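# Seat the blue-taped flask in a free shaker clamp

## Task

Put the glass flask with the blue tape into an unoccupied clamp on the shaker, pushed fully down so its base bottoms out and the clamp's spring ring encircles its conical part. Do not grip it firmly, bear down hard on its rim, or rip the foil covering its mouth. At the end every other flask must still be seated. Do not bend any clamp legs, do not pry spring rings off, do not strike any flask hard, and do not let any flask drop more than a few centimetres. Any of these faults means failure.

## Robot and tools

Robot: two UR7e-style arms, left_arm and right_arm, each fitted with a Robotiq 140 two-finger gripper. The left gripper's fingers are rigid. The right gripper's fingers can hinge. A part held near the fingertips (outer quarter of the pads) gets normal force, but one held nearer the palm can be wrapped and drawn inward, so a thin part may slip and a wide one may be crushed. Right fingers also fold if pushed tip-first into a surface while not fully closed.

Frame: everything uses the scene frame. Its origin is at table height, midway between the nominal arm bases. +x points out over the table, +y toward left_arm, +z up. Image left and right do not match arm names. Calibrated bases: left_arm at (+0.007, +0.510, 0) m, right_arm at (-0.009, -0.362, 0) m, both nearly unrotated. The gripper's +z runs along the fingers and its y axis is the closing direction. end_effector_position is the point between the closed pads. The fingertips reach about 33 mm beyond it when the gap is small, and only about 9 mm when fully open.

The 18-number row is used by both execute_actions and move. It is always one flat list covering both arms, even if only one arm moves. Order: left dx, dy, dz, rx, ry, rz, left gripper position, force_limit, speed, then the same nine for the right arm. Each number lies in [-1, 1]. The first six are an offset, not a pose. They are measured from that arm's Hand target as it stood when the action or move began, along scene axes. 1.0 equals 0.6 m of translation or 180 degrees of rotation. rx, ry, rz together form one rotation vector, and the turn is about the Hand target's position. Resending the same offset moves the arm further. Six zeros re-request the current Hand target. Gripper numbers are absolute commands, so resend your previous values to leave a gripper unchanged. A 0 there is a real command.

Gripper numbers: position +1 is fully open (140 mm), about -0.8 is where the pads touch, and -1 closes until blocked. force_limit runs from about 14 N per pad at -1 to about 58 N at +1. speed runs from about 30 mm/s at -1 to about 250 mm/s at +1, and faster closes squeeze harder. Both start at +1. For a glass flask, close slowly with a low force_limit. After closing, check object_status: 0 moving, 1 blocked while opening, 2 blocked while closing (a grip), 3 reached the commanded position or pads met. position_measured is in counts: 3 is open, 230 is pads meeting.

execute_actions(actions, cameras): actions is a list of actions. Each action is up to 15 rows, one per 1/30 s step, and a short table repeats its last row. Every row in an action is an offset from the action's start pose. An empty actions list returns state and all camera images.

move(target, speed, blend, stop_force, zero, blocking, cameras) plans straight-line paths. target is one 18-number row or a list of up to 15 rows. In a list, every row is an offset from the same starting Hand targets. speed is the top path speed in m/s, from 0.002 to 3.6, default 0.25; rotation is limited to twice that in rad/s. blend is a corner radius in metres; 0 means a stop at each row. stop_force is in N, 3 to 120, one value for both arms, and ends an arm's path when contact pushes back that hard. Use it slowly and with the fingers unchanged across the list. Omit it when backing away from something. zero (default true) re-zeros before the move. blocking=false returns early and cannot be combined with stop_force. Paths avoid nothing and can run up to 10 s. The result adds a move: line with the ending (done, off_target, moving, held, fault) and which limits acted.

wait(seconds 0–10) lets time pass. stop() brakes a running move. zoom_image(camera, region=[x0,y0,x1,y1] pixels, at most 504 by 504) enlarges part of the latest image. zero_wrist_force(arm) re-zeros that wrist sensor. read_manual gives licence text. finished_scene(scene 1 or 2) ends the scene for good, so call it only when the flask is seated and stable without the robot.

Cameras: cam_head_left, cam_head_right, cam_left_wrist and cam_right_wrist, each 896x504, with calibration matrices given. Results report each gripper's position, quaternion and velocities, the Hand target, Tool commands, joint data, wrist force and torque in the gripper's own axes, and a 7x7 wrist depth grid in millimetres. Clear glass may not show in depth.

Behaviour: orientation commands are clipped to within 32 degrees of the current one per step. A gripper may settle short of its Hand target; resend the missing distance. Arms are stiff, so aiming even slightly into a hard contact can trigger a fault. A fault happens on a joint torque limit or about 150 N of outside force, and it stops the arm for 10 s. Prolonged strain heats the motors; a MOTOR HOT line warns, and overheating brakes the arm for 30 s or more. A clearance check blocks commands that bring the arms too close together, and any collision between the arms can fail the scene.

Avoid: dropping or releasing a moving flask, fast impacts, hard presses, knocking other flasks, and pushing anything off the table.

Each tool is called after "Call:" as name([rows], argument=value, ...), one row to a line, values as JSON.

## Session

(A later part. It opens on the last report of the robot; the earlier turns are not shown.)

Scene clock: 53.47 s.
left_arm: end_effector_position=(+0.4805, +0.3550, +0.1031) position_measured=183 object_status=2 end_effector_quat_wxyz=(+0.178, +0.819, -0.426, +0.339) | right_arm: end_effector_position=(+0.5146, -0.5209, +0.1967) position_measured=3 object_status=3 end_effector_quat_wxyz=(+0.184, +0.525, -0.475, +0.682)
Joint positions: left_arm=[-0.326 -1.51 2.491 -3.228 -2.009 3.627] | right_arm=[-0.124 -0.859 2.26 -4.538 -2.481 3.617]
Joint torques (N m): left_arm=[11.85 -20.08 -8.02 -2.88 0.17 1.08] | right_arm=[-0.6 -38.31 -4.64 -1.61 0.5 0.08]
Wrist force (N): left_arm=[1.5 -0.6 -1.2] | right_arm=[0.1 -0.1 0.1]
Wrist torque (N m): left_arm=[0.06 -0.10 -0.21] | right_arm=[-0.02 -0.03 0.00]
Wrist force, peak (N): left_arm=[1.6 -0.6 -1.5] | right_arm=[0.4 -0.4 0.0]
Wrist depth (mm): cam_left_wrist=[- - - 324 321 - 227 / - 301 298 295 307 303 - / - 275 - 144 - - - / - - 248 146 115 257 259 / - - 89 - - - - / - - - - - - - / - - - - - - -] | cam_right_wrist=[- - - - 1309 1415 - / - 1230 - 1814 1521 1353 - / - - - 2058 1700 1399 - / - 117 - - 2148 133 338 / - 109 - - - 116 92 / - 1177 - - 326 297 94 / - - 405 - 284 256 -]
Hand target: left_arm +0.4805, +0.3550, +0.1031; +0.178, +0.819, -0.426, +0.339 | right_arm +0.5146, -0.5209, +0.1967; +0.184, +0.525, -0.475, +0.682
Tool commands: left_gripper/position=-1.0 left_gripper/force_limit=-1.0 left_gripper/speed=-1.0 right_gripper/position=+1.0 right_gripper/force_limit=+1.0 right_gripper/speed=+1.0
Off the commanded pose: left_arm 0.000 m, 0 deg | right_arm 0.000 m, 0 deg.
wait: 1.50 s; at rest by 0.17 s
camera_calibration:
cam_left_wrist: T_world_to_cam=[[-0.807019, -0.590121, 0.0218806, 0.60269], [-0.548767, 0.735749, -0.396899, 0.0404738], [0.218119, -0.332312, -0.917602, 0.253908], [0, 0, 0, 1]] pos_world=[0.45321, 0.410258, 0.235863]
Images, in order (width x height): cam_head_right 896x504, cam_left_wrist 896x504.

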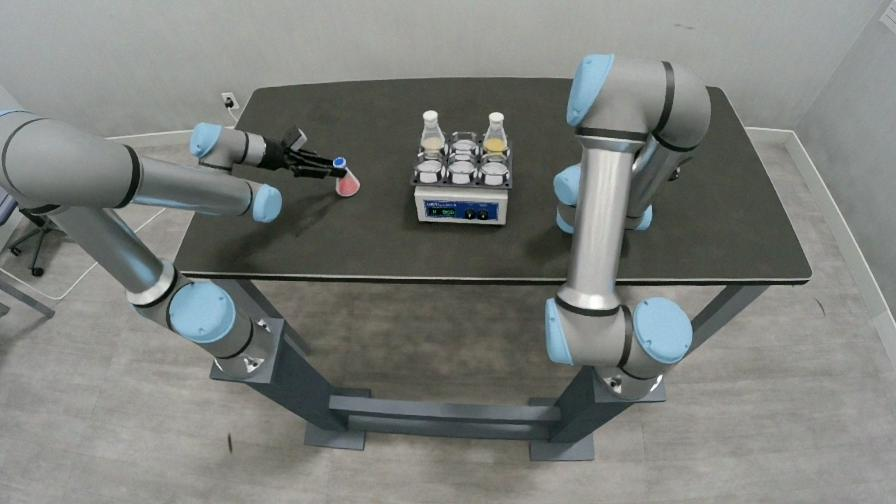

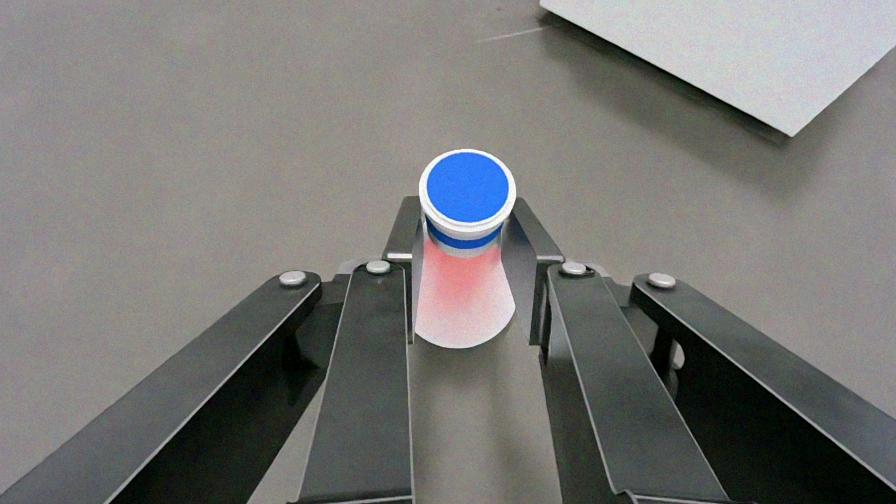

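Call:
move(target=[0,0,0.05,0,0,0,-1,-1,-1,0,0,0,0,0,0,1,1,1], speed=0.06, cameras=["cam_left_wrist","cam_head_right"])

Call:
zoom_image(camera="cam_left_wrist", region=[340, 120, 580, 360])

Call:
zoom_image(camera="cam_head_right", region=[290, 130, 390, 220])

Scene clock: 55.50 s.
left_arm: end_effector_position=(+0.4806, +0.3550, +0.1331) position_measured=183 object_status=2 end_effector_quat_wxyz=(+0.178, +0.819, -0.426, +0.339) | right_arm: end_effector_position=(+0.5146, -0.5209, +0.1967) position_measured=3 object_status=3 end_effector_quat_wxyz=(+0.184, +0.525, -0.475, +0.682)
Joint positions: left_arm=[-0.326 -1.6 2.458 -3.104 -2.009 3.627] | right_arm=[-0.124 -0.859 2.26 -4.538 -2.481 3.617]
Joint torques (N m): left_arm=[10.72 -19.61 -9.95 -3.78 -1.85 1.13] | right_arm=[1.28 -39.55 -5 -1.65 0.46 0.26]
Wrist force (N): left_arm=[-0.4 -0.3 1.4] | right_arm=[0.1 -0.2 0.0]
Wrist torque (N m): left_arm=[0.16 -0.05 -0.18] | right_arm=[-0.04 -0.03 0.00]
Wrist force, peak (N): left_arm=[-1.1 -0.3 2.3] | right_arm=[0.4 -0.5 -0.2]
Wrist depth (mm): cam_left_wrist=[357 361 363 - - - 228 / 333 329 - - 335 - - / 300 306 - 144 314 311 323 / - 292 99 146 121 - 294 / - - 89 218 - - - / - - - - - - - / - - - - - - -] | cam_right_wrist=[- 1194 1466 - 1368 1230 - / 894 1134 - 1855 - 1449 - / 968 1206 - - 1762 - - / 924 117 1590 - 1855 133 - / - 109 1338 - - 123 92 / - 1042 - 412 - 285 94 / - - - 364 286 253 -]
Hand target: left_arm +0.4805, +0.3550, +0.1331; +0.178, +0.819, -0.426, +0.339 | right_arm +0.5146, -0.5209, +0.1967; +0.184, +0.525, -0.475, +0.682
Off the commanded pose: left_arm 0.000 m, 0 deg | right_arm 0.000 m, 0 deg.
move: done
camera_calibration:
cam_left_wrist: T_world_to_cam=[[-0.80697, -0.590189, 0.0218301, 0.602052], [-0.548801, 0.735697, -0.396947, 0.0524305], [0.218214, -0.332305, -0.917582, 0.281385], [0, 0, 0, 1]] pos_world=[0.45321, 0.410258, 0.265863]
Images, in order (width x height): cam_head_right 896x504, cam_left_wrist 896x504.

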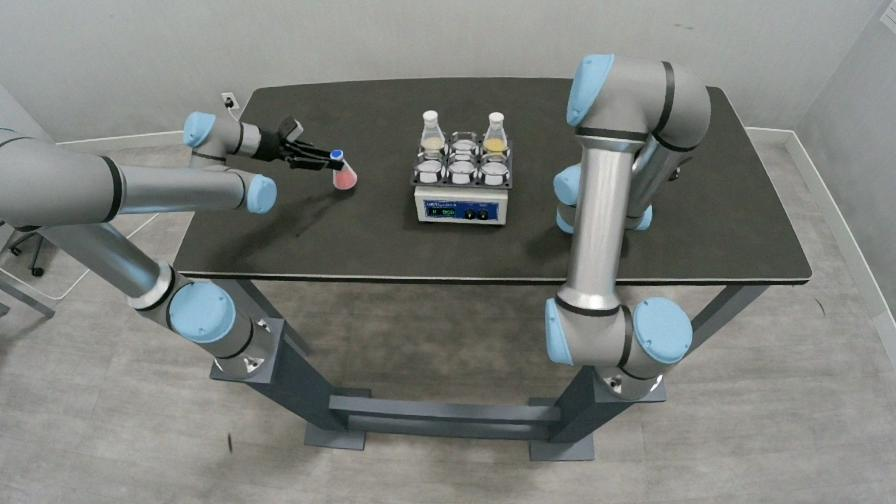

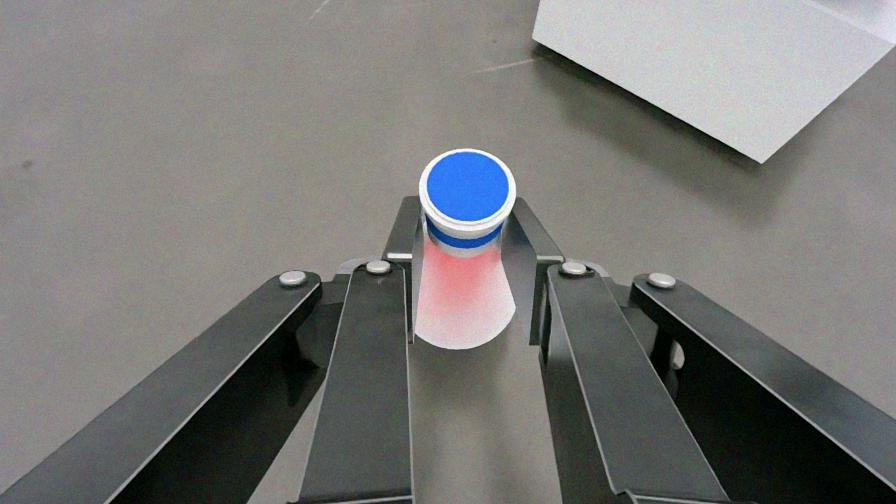

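Scaled by 2.100 from the camera's 896x504 image, which has a finer 1280x720 frame.

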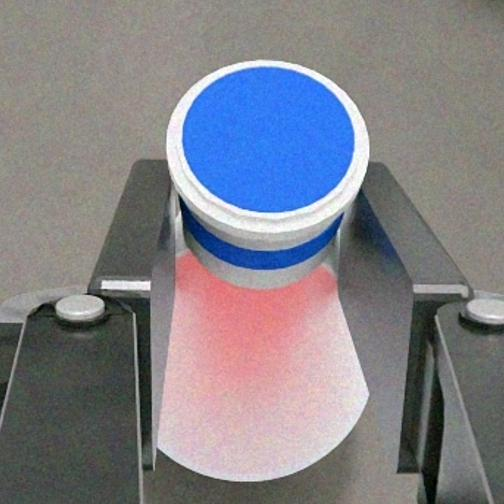

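Scaled by 5.040 from the camera's 896x504 image, which has a finer 1280x720 frame.

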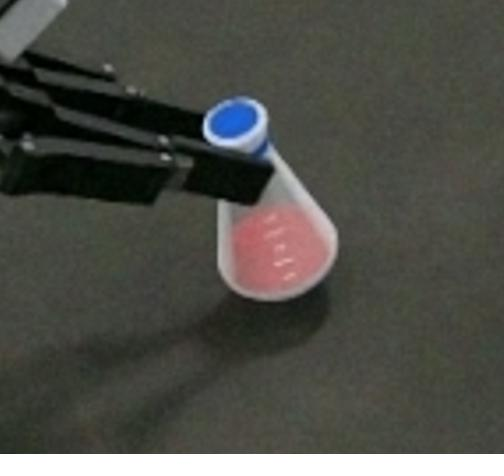

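Call:
move([
  [0,0,0.25,0,0,0,-1,-1,-1,0,0,0,0,0,0,1,1,1],
  [-0.136,-0.272,0.312,0,0,0,-1,-1,-1,0,0,0,0,0,0,1,1,1],
], speed=0.15, blend=[0.04,0], cameras=["cam_left_wrist","cam_head_left","cam_head_right"])

Call:
zoom_image(camera="cam_head_left", region=[380, 90, 540, 230])

Call:
zoom_image(camera="cam_left_wrist", region=[400, 0, 896, 280])

Scene clock: 60.73 s.
left_arm: end_effector_position=(+0.3989, +0.1919, +0.3204) position_measured=183 object_status=2 end_effector_quat_wxyz=(+0.178, +0.819, -0.426, +0.339) | right_arm: end_effector_position=(+0.5146, -0.5209, +0.1967) position_measured=3 object_status=3 end_effector_quat_wxyz=(+0.184, +0.525, -0.475, +0.682)
Joint positions: left_arm=[-0.946 -2.029 2.219 -2.547 -1.587 3.156] | right_arm=[-0.124 -0.859 2.26 -4.538 -2.481 3.617]
Joint torques (N m): left_arm=[-15.64 1.41 -17.73 -6.03 1.13 -1.41] | right_arm=[0.61 -39.12 -4.14 -1.54 0.49 0.2]
Wrist force (N): left_arm=[-0.1 -0.4 1.6] | right_arm=[0.4 -0.1 0.1]
Wrist torque (N m): left_arm=[0.13 -0.12 -0.30] | right_arm=[-0.03 -0.09 0.00]
Wrist force, peak (N): left_arm=[-2.2 -0.4 3.3] | right_arm=[0.5 -0.2 -0.3]
Wrist depth (mm): cam_left_wrist=[- - - - - 428 383 / - 563 589 382 391 471 1520 / - 501 - 143 361 - 1412 / - 472 - 157 129 518 - / - - 89 224 - - 1216 / - - - - - - 1174 / - - - - - - -] | cam_right_wrist=[- - - 1774 1415 1309 1118 / - 1189 - 1654 1611 1289 1289 / - 1144 - - - 1440 1275 / 938 127 1560 - 1787 132 333 / - 109 - - 410 124 92 / - - - - 350 300 94 / - - 390 338 283 251 -]
Hand target: left_arm +0.3989, +0.1918, +0.3203; +0.178, +0.819, -0.426, +0.339 | right_arm +0.5146, -0.5209, +0.1967; +0.184, +0.525, -0.475, +0.682
Off the commanded pose: left_arm 0.000 m, 0 deg | right_arm 0.000 m, 0 deg.
move: done
camera_calibration:
cam_left_wrist: T_world_to_cam=[[-0.807033, -0.590099, 0.0219337, 0.435812], [-0.548749, 0.735726, -0.396966, 0.201931], [0.218112, -0.3324, -0.917571, 0.41682], [0, 0, 0, 1]] pos_world=[0.37161, 0.247158, 0.453063]
Images, in order (width x height): cam_head_left 896x504, cam_head_right 896x504, cam_left_wrist 896x504.

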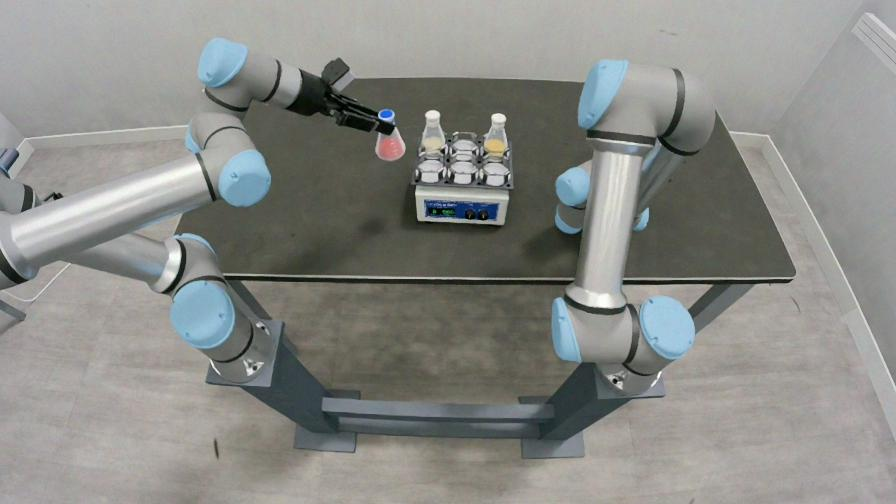

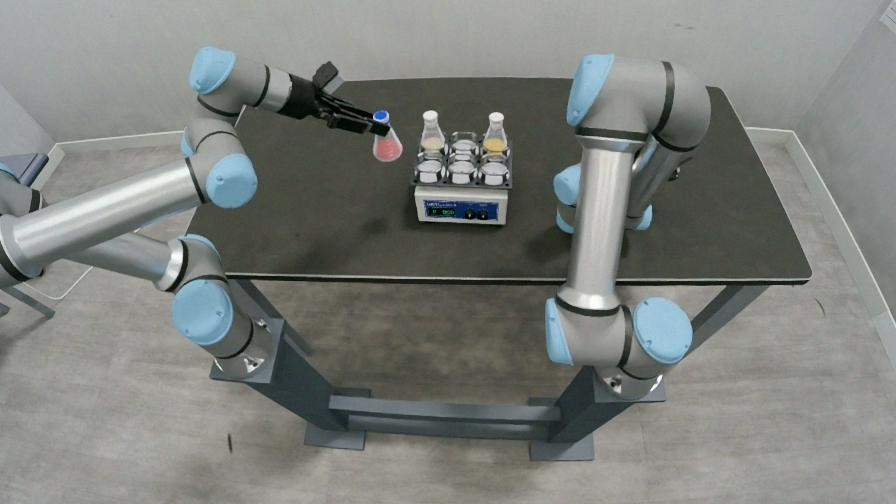

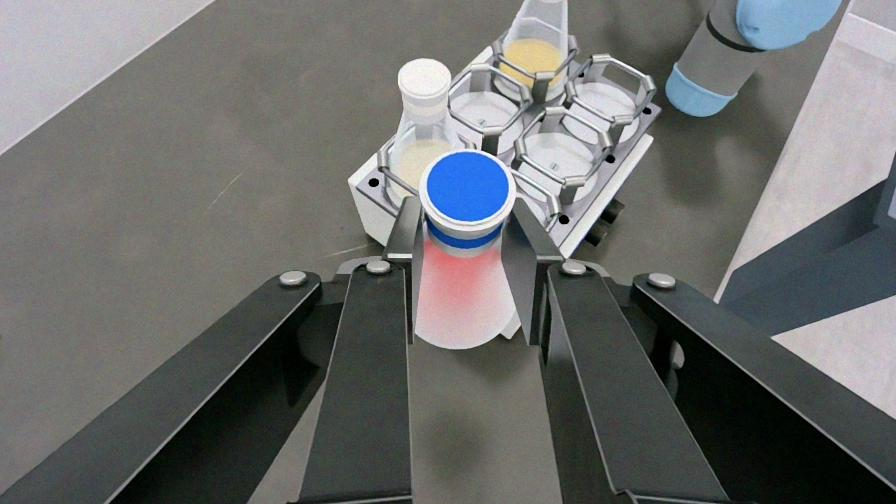

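Scaled by 3.150 from the camera's 896x504 image, which has a finer 1280x720 frame.

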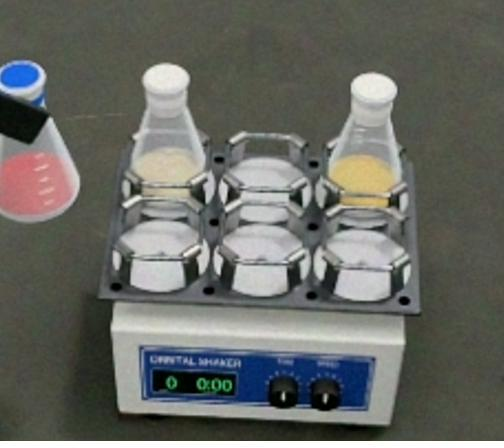

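Scaled by 1.016 from the camera's 896x504 image, which has a finer 1280x720 frame.

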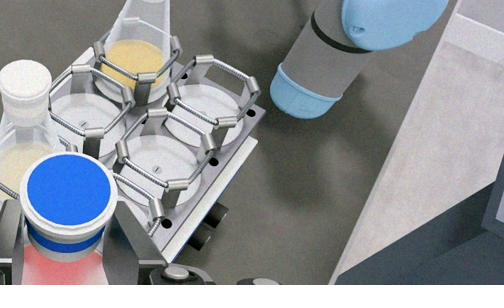

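Call:
zoom_image(camera="cam_left_wrist", region=[490, 40, 670, 240])

Call:
zoom_image(camera="cam_head_left", region=[410, 125, 520, 200])

Call:
zoom_image(camera="cam_head_right", region=[410, 125, 520, 200])

Scaled by 2.520 from the camera's 896x504 image, which has a finer 1280x720 frame.

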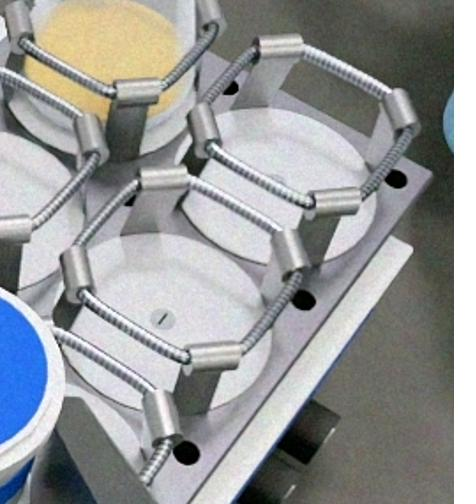

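Scaled by 4.582 from the camera's 896x504 image, which has a finer 1280x720 frame.

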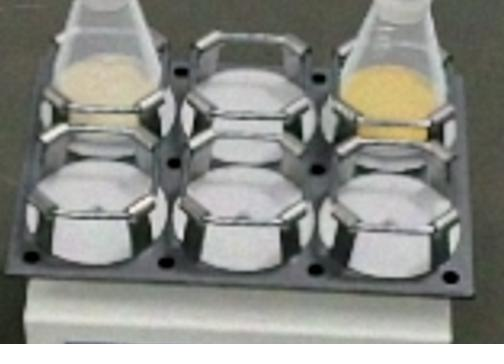

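Scaled by 4.582 from the camera's 896x504 image, which has a finer 1280x720 frame.

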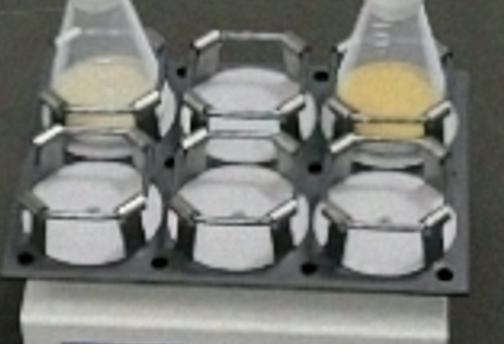

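Call:
move(target=[0.075,0.155,0,0,0,0,-1,-1,-1,0,0,0,0,0,0,1,1,1], speed=0.2, cameras=["cam_left_wrist"])

Call:
zoom_image(camera="cam_left_wrist", region=[500, 60, 760, 280])

Scene clock: 70.27 s.
left_arm: end_effector_position=(+0.4439, +0.2848, +0.3203) position_measured=183 object_status=2 end_effector_quat_wxyz=(+0.178, +0.819, -0.426, +0.339) | right_arm: end_effector_position=(+0.5146, -0.5209, +0.1967) position_measured=3 object_status=3 end_effector_quat_wxyz=(+0.184, +0.525, -0.475, +0.682)
Joint positions: left_arm=[-0.588 -1.991 2.192 -2.52 -1.837 3.416] | right_arm=[-0.124 -0.859 2.26 -4.538 -2.481 3.617]
Joint torques (N m): left_arm=[12.32 -9.19 -18.97 -5.98 -1.88 1.46] | right_arm=[0.03 -37.57 -4.59 -1.68 0.54 0.45]
Wrist force (N): left_arm=[-0.3 -0.6 1.5] | right_arm=[0.2 -0.1 -0.4]
Wrist torque (N m): left_arm=[0.08 -0.08 -0.19] | right_arm=[-0.02 -0.04 0.00]
Wrist force, peak (N): left_arm=[1.1 2.0 2.7] | right_arm=[0.6 -0.3 -0.3]
Wrist depth (mm): cam_left_wrist=[- - 626 682 382 433 505 / 1014 - 586 579 372 533 1560 / - - - 144 357 - 1420 / 486 - 100 157 116 - - / - - 89 219 - - 1235 / - - - - - - 1163 / - - - 403 - - -] | cam_right_wrist=[- 1243 1237 1622 1399 1060 1155 / 968 1177 - 1677 - - - / - - - - 1643 1360 - / - 117 - 1762 614 133 339 / - 109 - - - 124 92 / - 1003 - - 342 298 94 / - - - 330 289 259 -]
Hand target: left_arm +0.4439, +0.2848, +0.3203; +0.178, +0.819, -0.426, +0.339 | right_arm +0.5146, -0.5209, +0.1967; +0.184, +0.525, -0.475, +0.682
Off the commanded pose: left_arm 0.000 m, 0 deg | right_arm 0.000 m, 0 deg.
move: done
camera_calibration:
cam_left_wrist: T_world_to_cam=[[-0.806929, -0.590243, 0.021884, 0.526976], [-0.548896, 0.735691, -0.396828, 0.158287], [0.218125, -0.332224, -0.917632, 0.437848], [0, 0, 0, 1]] pos_world=[0.41661, 0.340057, 0.453063]
Images, in order (width x height): cam_left_wrist 896x504.

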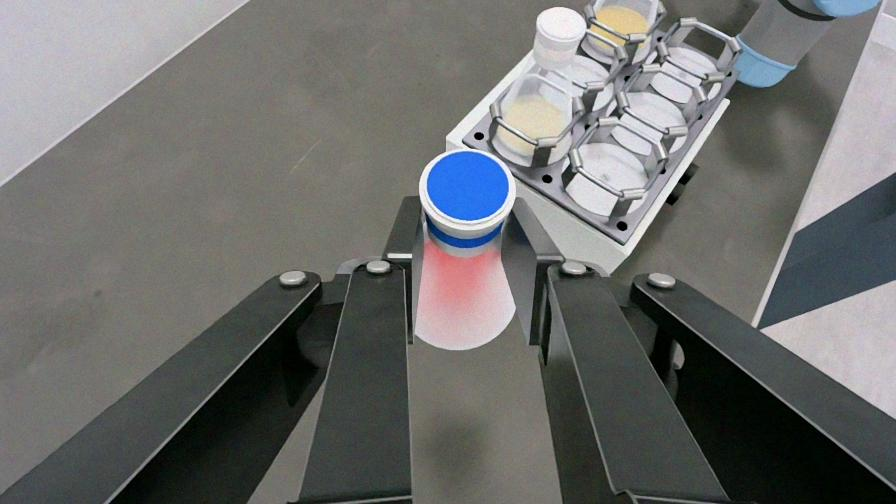

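Scaled by 1.938 from the camera's 896x504 image, which has a finer 1280x720 frame.

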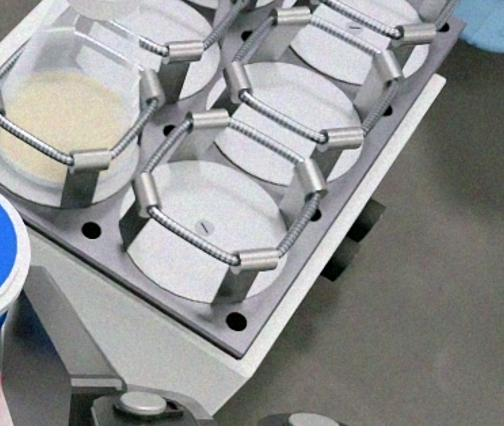

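Call:
move(target=[-0.0533,-0.2925,0,0,0,0,-1,-1,-1,0,0,0,0,0,0,1,1,1], speed=0.15, cameras=["cam_left_wrist","cam_head_left","cam_head_right"])

Call:
zoom_image(camera="cam_head_left", region=[390, 90, 530, 220])

Call:
zoom_image(camera="cam_head_right", region=[390, 90, 530, 220])

Call:
zoom_image(camera="cam_left_wrist", region=[360, 120, 600, 360])

Scene clock: 76.43 s.
left_arm: end_effector_position=(+0.4119, +0.1094, +0.3203) position_measured=183 object_status=2 end_effector_quat_wxyz=(+0.178, +0.819, -0.426, +0.339) | right_arm: end_effector_position=(+0.5146, -0.5209, +0.1967) position_measured=3 object_status=3 end_effector_quat_wxyz=(+0.184, +0.525, -0.475, +0.682)
Joint positions: left_arm=[-1.06 -1.859 2.118 -2.613 -1.507 3.075] | right_arm=[-0.124 -0.859 2.26 -4.538 -2.481 3.617]
Joint torques (N m): left_arm=[-8.03 -9.45 -22.68 -3.28 0.74 -0.81] | right_arm=[0.84 -38.79 -4.81 -1.38 0.4 0.1]
Wrist force (N): left_arm=[-0.2 -0.4 1.5] | right_arm=[0.1 -0.4 -0.1]
Wrist torque (N m): left_arm=[0.12 -0.11 -0.29] | right_arm=[-0.08 -0.02 0.00]
Wrist force, peak (N): left_arm=[1.0 1.2 2.7] | right_arm=[0.3 -0.3 -0.3]
Wrist depth (mm): cam_left_wrist=[- 1014 639 - - 358 324 / - 554 562 - 599 417 1560 / - 532 542 142 359 519 1420 / 487 496 104 160 133 498 1303 / - - 89 220 - - 708 / - - - - - - 1163 / - - - - - - -] | cam_right_wrist=[- 1074 1666 1666 1432 1243 1160 / 935 1177 1502 1787 - - 1183 / 945 - 1440 1975 1959 1475 - / - 117 - - 583 133 - / - 109 1206 - - 124 92 / - - 575 439 - 292 94 / - - 433 334 280 255 -]
Hand target: left_arm +0.4119, +0.1093, +0.3203; +0.178, +0.819, -0.426, +0.339 | right_arm +0.5146, -0.5209, +0.1967; +0.184, +0.525, -0.475, +0.682
Off the commanded pose: left_arm 0.000 m, 0 deg | right_arm 0.000 m, 0 deg.
move: done
camera_calibration:
cam_left_wrist: T_world_to_cam=[[-0.807064, -0.59006, 0.0218465, 0.397665], [-0.5487, 0.735798, -0.396901, 0.269702], [0.21812, -0.332311, -0.917602, 0.386558], [0, 0, 0, 1]] pos_world=[0.38461, 0.164658, 0.453063]
Images, in order (width x height): cam_head_left 896x504, cam_head_right 896x504, cam_left_wrist 896x504.

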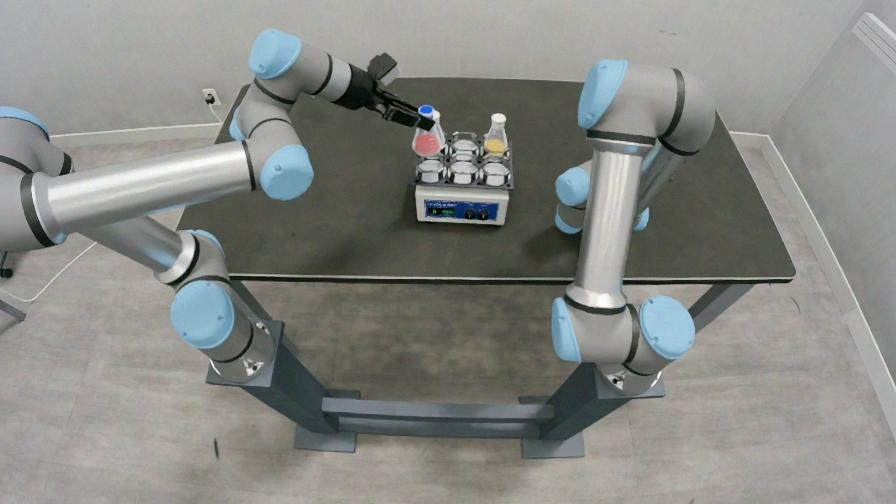

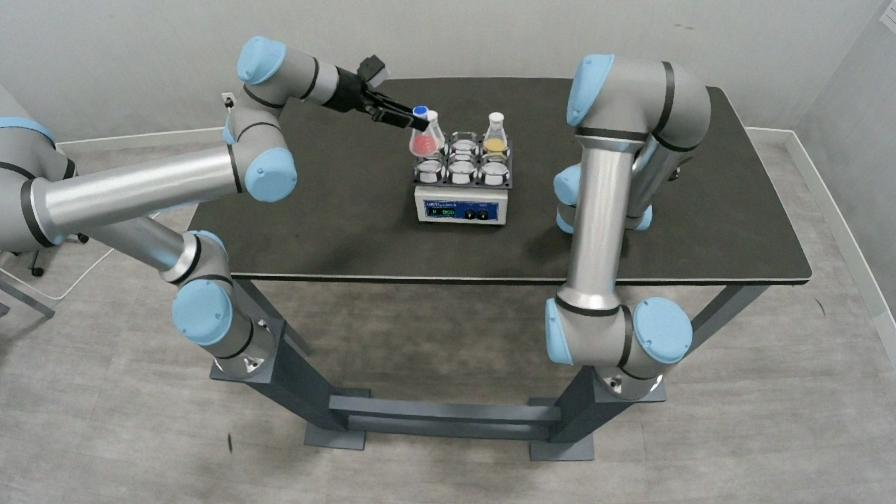

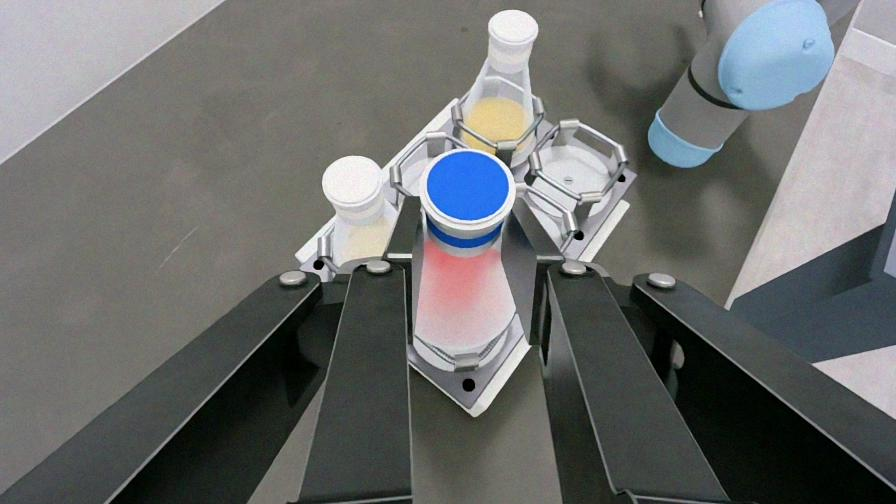

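Scaled by 3.600 from the camera's 896x504 image, which has a finer 1280x720 frame.

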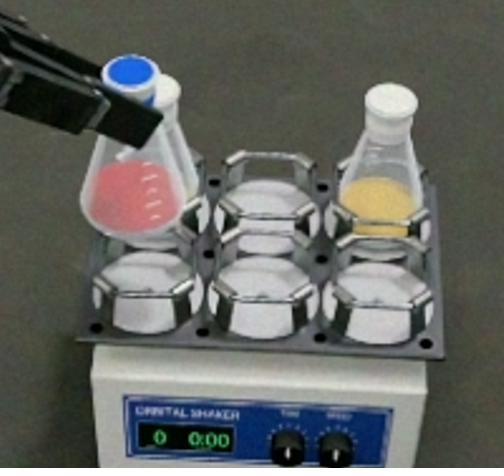

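Scaled by 3.600 from the camera's 896x504 image, which has a finer 1280x720 frame.

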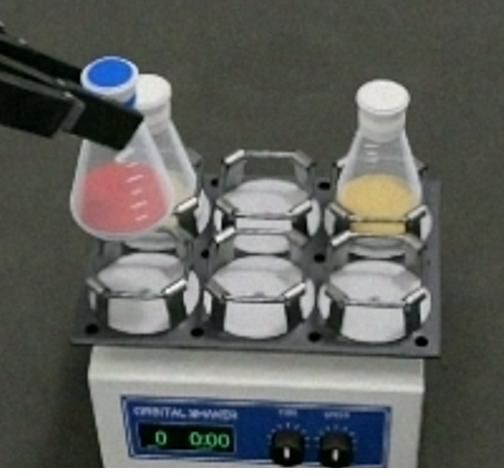

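Scaled by 2.100 from the camera's 896x504 image, which has a finer 1280x720 frame.

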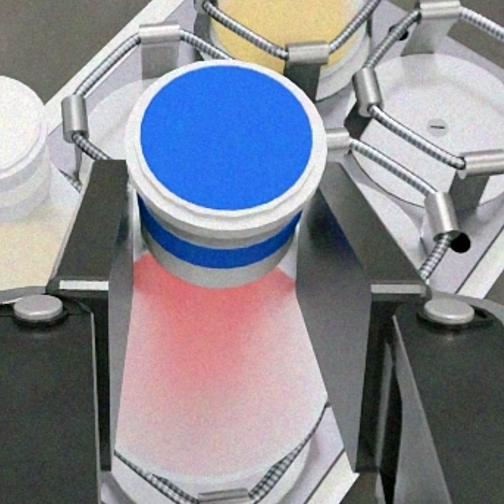

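Call:
move(target=[-0.005,-0.0085,-0.045,0,0,0,-1,-1,-1,0,0,0,0,0,0,1,1,1], speed=0.08, cameras=["cam_left_wrist","cam_head_left","cam_head_right"])

Call:
zoom_image(camera="cam_head_left", region=[390, 90, 490, 210])

Call:
zoom_image(camera="cam_head_right", region=[390, 90, 490, 210])

Call:
zoom_image(camera="cam_left_wrist", region=[360, 220, 600, 420])

Scene clock: 88.17 s.
left_arm: end_effector_position=(+0.4089, +0.1041, +0.2933) position_measured=183 object_status=2 end_effector_quat_wxyz=(+0.178, +0.819, -0.427, +0.339) | right_arm: end_effector_position=(+0.5146, -0.5209, +0.1967) position_measured=3 object_status=3 end_effector_quat_wxyz=(+0.184, +0.525, -0.475, +0.682)
Joint positions: left_arm=[-1.076 -1.835 2.172 -2.692 -1.496 3.064] | right_arm=[-0.124 -0.859 2.26 -4.538 -2.481 3.617]
Joint torques (N m): left_arm=[11.35 -18.81 -24.47 -4.77 -1.57 1.38] | right_arm=[0.49 -39.09 -5.37 -1.59 0.38 0.38]
Wrist force (N): left_arm=[-0.1 -0.4 1.8] | right_arm=[-0.1 0.2 -0.4]
Wrist torque (N m): left_arm=[0.12 -0.14 -0.16] | right_arm=[0.03 0.01 0.00]
Wrist force, peak (N): left_arm=[-1.0 -0.2 2.4] | right_arm=[0.3 0.0 -0.5]
Wrist depth (mm): cam_left_wrist=[941 - - 593 520 355 301 / - - 516 350 349 425 1464 / 482 - 212 144 315 489 1363 / - - 273 160 121 472 1387 / 418 - 89 224 - - - / - - - 388 - - 1140 / - - - 373 - - -] | cam_right_wrist=[- - - 2186 1338 1289 1139 / - - - 1855 1493 1360 1200 / - 1113 - 1898 1632 - 1331 / - 117 1712 1502 - 133 332 / - 109 1282 - - 116 92 / - - - - 340 299 94 / - - - 334 283 252 -]
Hand target: left_arm +0.4089, +0.1042, +0.2933; +0.178, +0.819, -0.426, +0.339 | right_arm +0.5146, -0.5209, +0.1967; +0.184, +0.525, -0.475, +0.682
Off the commanded pose: left_arm 0.000 m, 0 deg | right_arm 0.000 m, 0 deg.
move: done
camera_calibration:
cam_left_wrist: T_world_to_cam=[[-0.807098, -0.590013, 0.0218418, 0.392773], [-0.548692, 0.735886, -0.396747, 0.261084], [0.218013, -0.332198, -0.917668, 0.360761], [0, 0, 0, 1]] pos_world=[0.381611, 0.159457, 0.426064]
Images, in order (width x height): cam_head_left 896x504, cam_head_right 896x504, cam_left_wrist 896x504.

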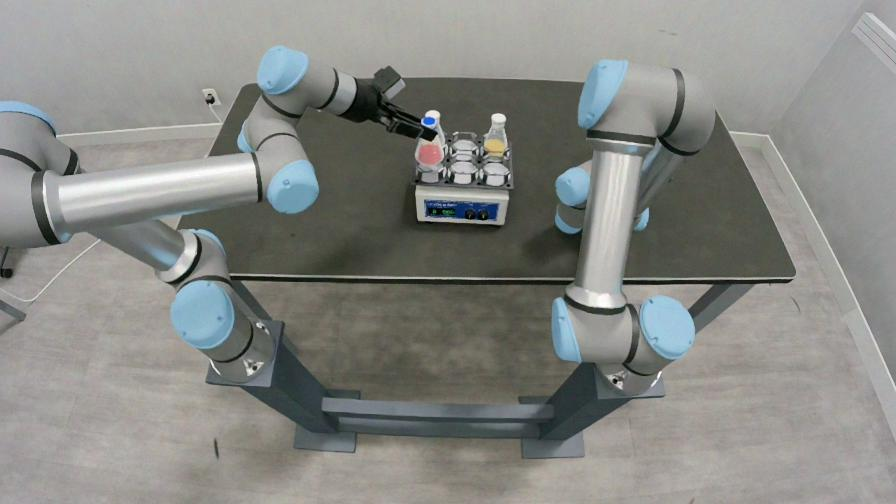

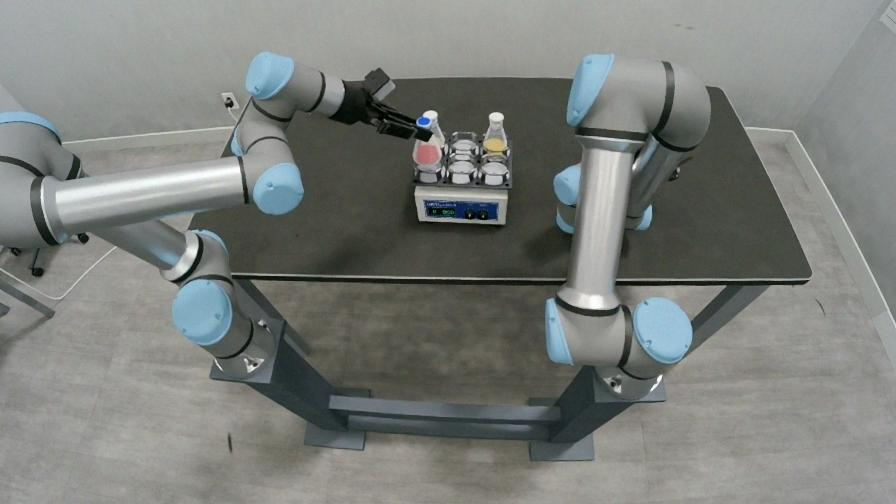

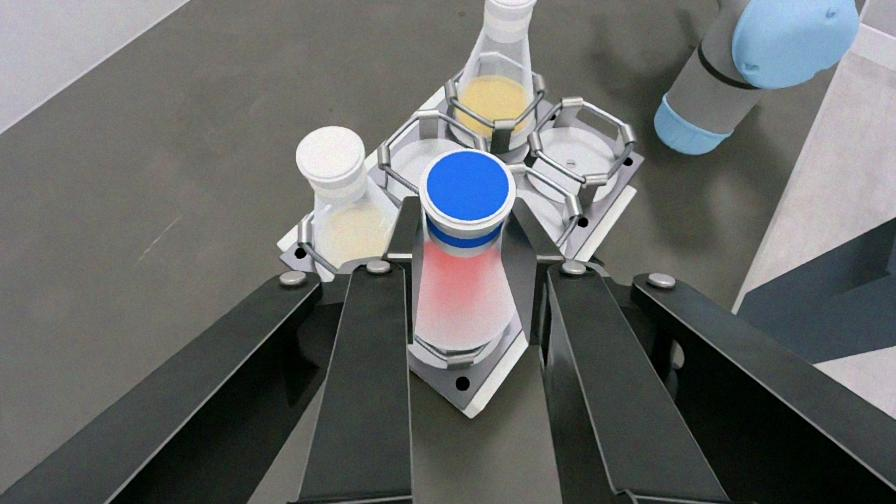

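Scaled by 4.200 from the camera's 896x504 image, which has a finer 1280x720 frame.

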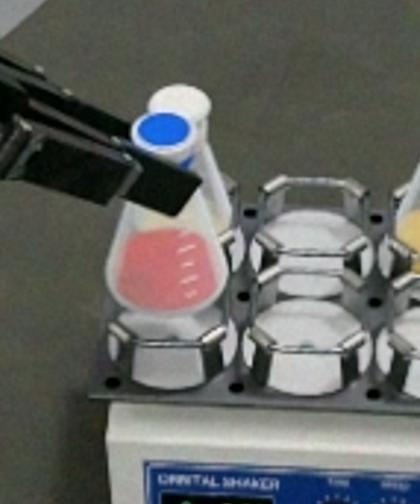

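Scaled by 4.200 from the camera's 896x504 image, which has a finer 1280x720 frame.

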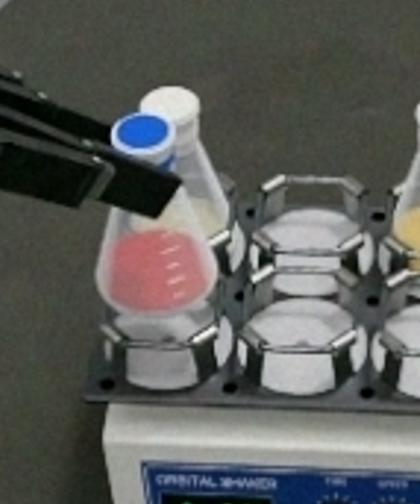

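Scaled by 2.100 from the camera's 896x504 image, which has a finer 1280x720 frame.

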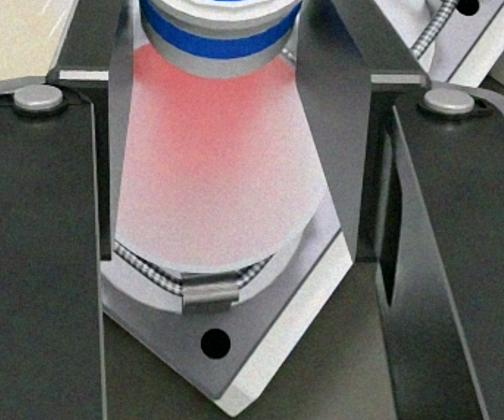

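Call:
zoom_image(camera="cam_left_wrist", region=[500, 80, 660, 260])

Call:
zoom_image(camera="cam_head_left", region=[400, 140, 460, 200])

Scaled by 2.800 from the camera's 896x504 image, which has a finer 1280x720 frame.

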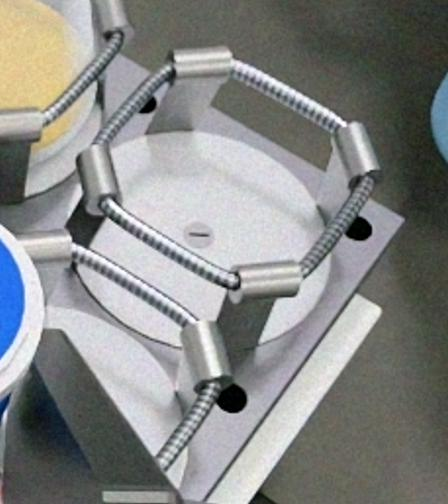

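Scaled by 8.400 from the camera's 896x504 image, which has a finer 1280x720 frame.

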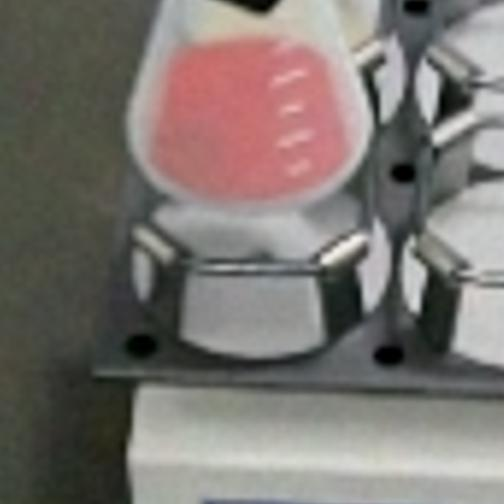

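Call:
move(target=[-0.005,0.0055,0,0,0,0,-1,-1,-1,0,0,0,0,0,0,1,1,1], speed=0.05, cameras=["cam_left_wrist","cam_head_left","cam_head_right"])

Call:
zoom_image(camera="cam_head_left", region=[400, 140, 460, 200])

Call:
zoom_image(camera="cam_head_right", region=[400, 140, 460, 200])

Call:
zoom_image(camera="cam_left_wrist", region=[360, 220, 600, 420])

Scene clock: 97.97 s.
left_arm: end_effector_position=(+0.4059, +0.1076, +0.2933) position_measured=183 object_status=2 end_effector_quat_wxyz=(+0.177, +0.819, -0.426, +0.339) | right_arm: end_effector_position=(+0.5146, -0.5209, +0.1967) position_measured=3 object_status=3 end_effector_quat_wxyz=(+0.184, +0.525, -0.475, +0.682)
Joint positions: left_arm=[-1.079 -1.848 2.182 -2.688 -1.493 3.062] | right_arm=[-0.124 -0.859 2.26 -4.538 -2.481 3.617]
Joint torques (N m): left_arm=[-11.5 -5.02 -28.28 -4.56 0.93 -0.91] | right_arm=[-0.07 -38.67 -4.6 -1.39 0.65 0.31]
Wrist force (N): left_arm=[-0.3 -0.5 1.5] | right_arm=[0.3 -0.2 -0.1]
Wrist torque (N m): left_arm=[0.11 -0.08 -0.16] | right_arm=[-0.04 -0.06 0.01]
Wrist force, peak (N): left_arm=[-0.3 -0.6 1.8] | right_arm=[0.4 -0.1 -0.4]
Wrist depth (mm): cam_left_wrist=[- - - - 538 334 305 / - 548 - 346 342 408 1492 / - 486 212 144 316 - 1395 / - 452 104 160 121 460 1333 / 418 - 89 224 - - - / - - - - - - 1146 / - - - - - - -] | cam_right_wrist=[- - - - 1296 1224 - / - - 1560 1700 1521 1309 1128 / 935 - - - 1737 1457 - / 910 117 - - 564 132 345 / - 109 1475 - 445 116 92 / - - - - - - 95 / - - - - 274 252 -]
Hand target: left_arm +0.4059, +0.1075, +0.2933; +0.178, +0.819, -0.426, +0.339 | right_arm +0.5146, -0.5209, +0.1967; +0.184, +0.525, -0.475, +0.682
Off the commanded pose: left_arm 0.000 m, 0 deg | right_arm 0.000 m, 0 deg.
move: done
camera_calibration:
cam_left_wrist: T_world_to_cam=[[-0.80696, -0.590202, 0.0218609, 0.39233], [-0.548851, 0.735724, -0.39683, 0.257017], [0.218126, -0.332224, -0.917632, 0.362398], [0, 0, 0, 1]] pos_world=[0.37861, 0.162857, 0.425963]
Images, in order (width x height): cam_head_left 896x504, cam_head_right 896x504, cam_left_wrist 896x504.

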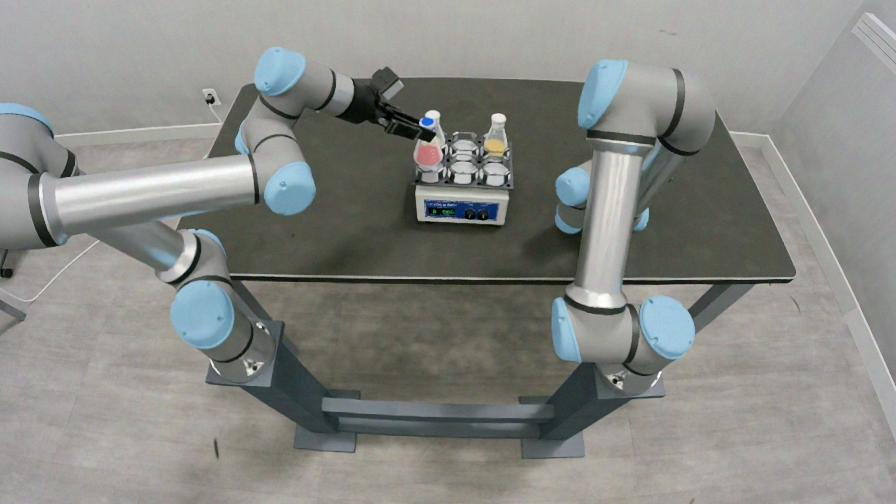

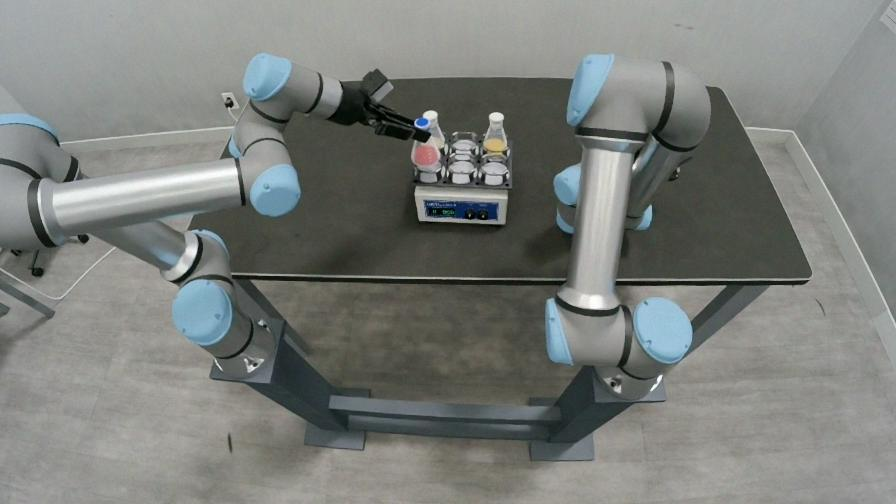

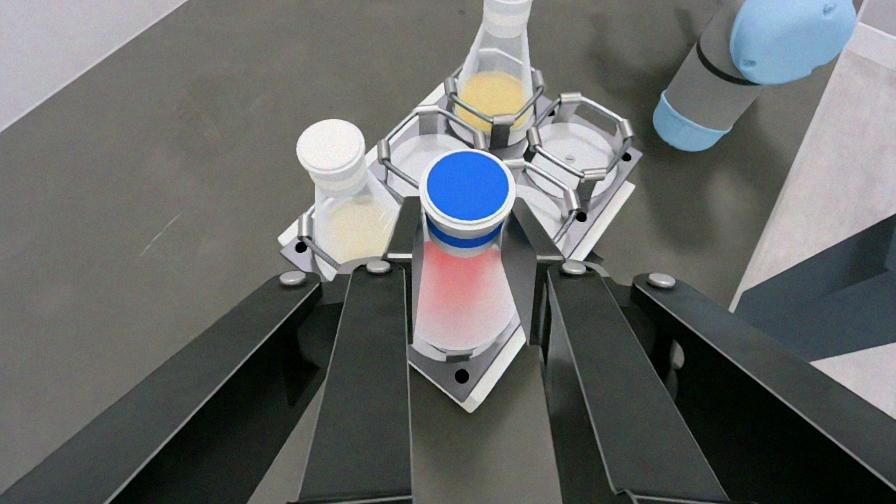

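Scaled by 8.400 from the camera's 896x504 image, which has a finer 1280x720 frame.

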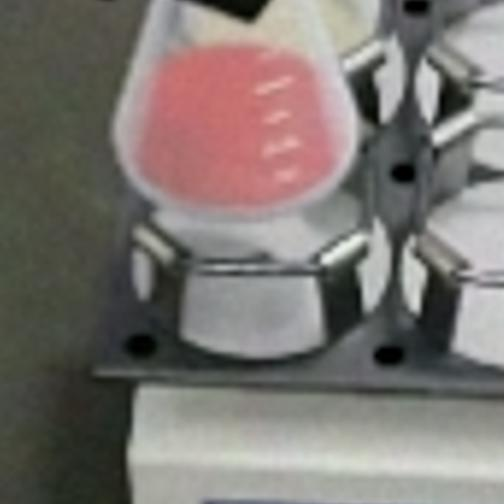

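Scaled by 8.400 from the camera's 896x504 image, which has a finer 1280x720 frame.

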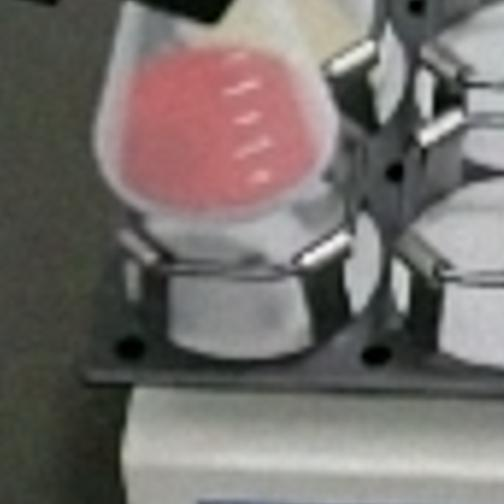

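Scaled by 2.100 from the camera's 896x504 image, which has a finer 1280x720 frame.

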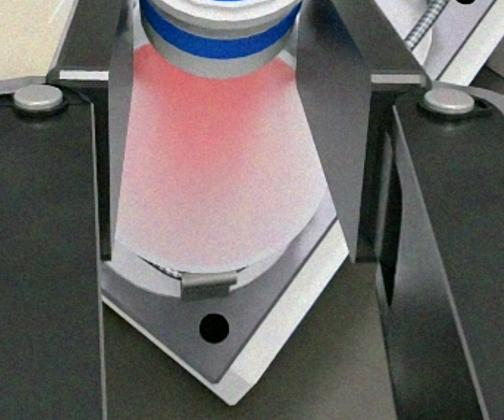

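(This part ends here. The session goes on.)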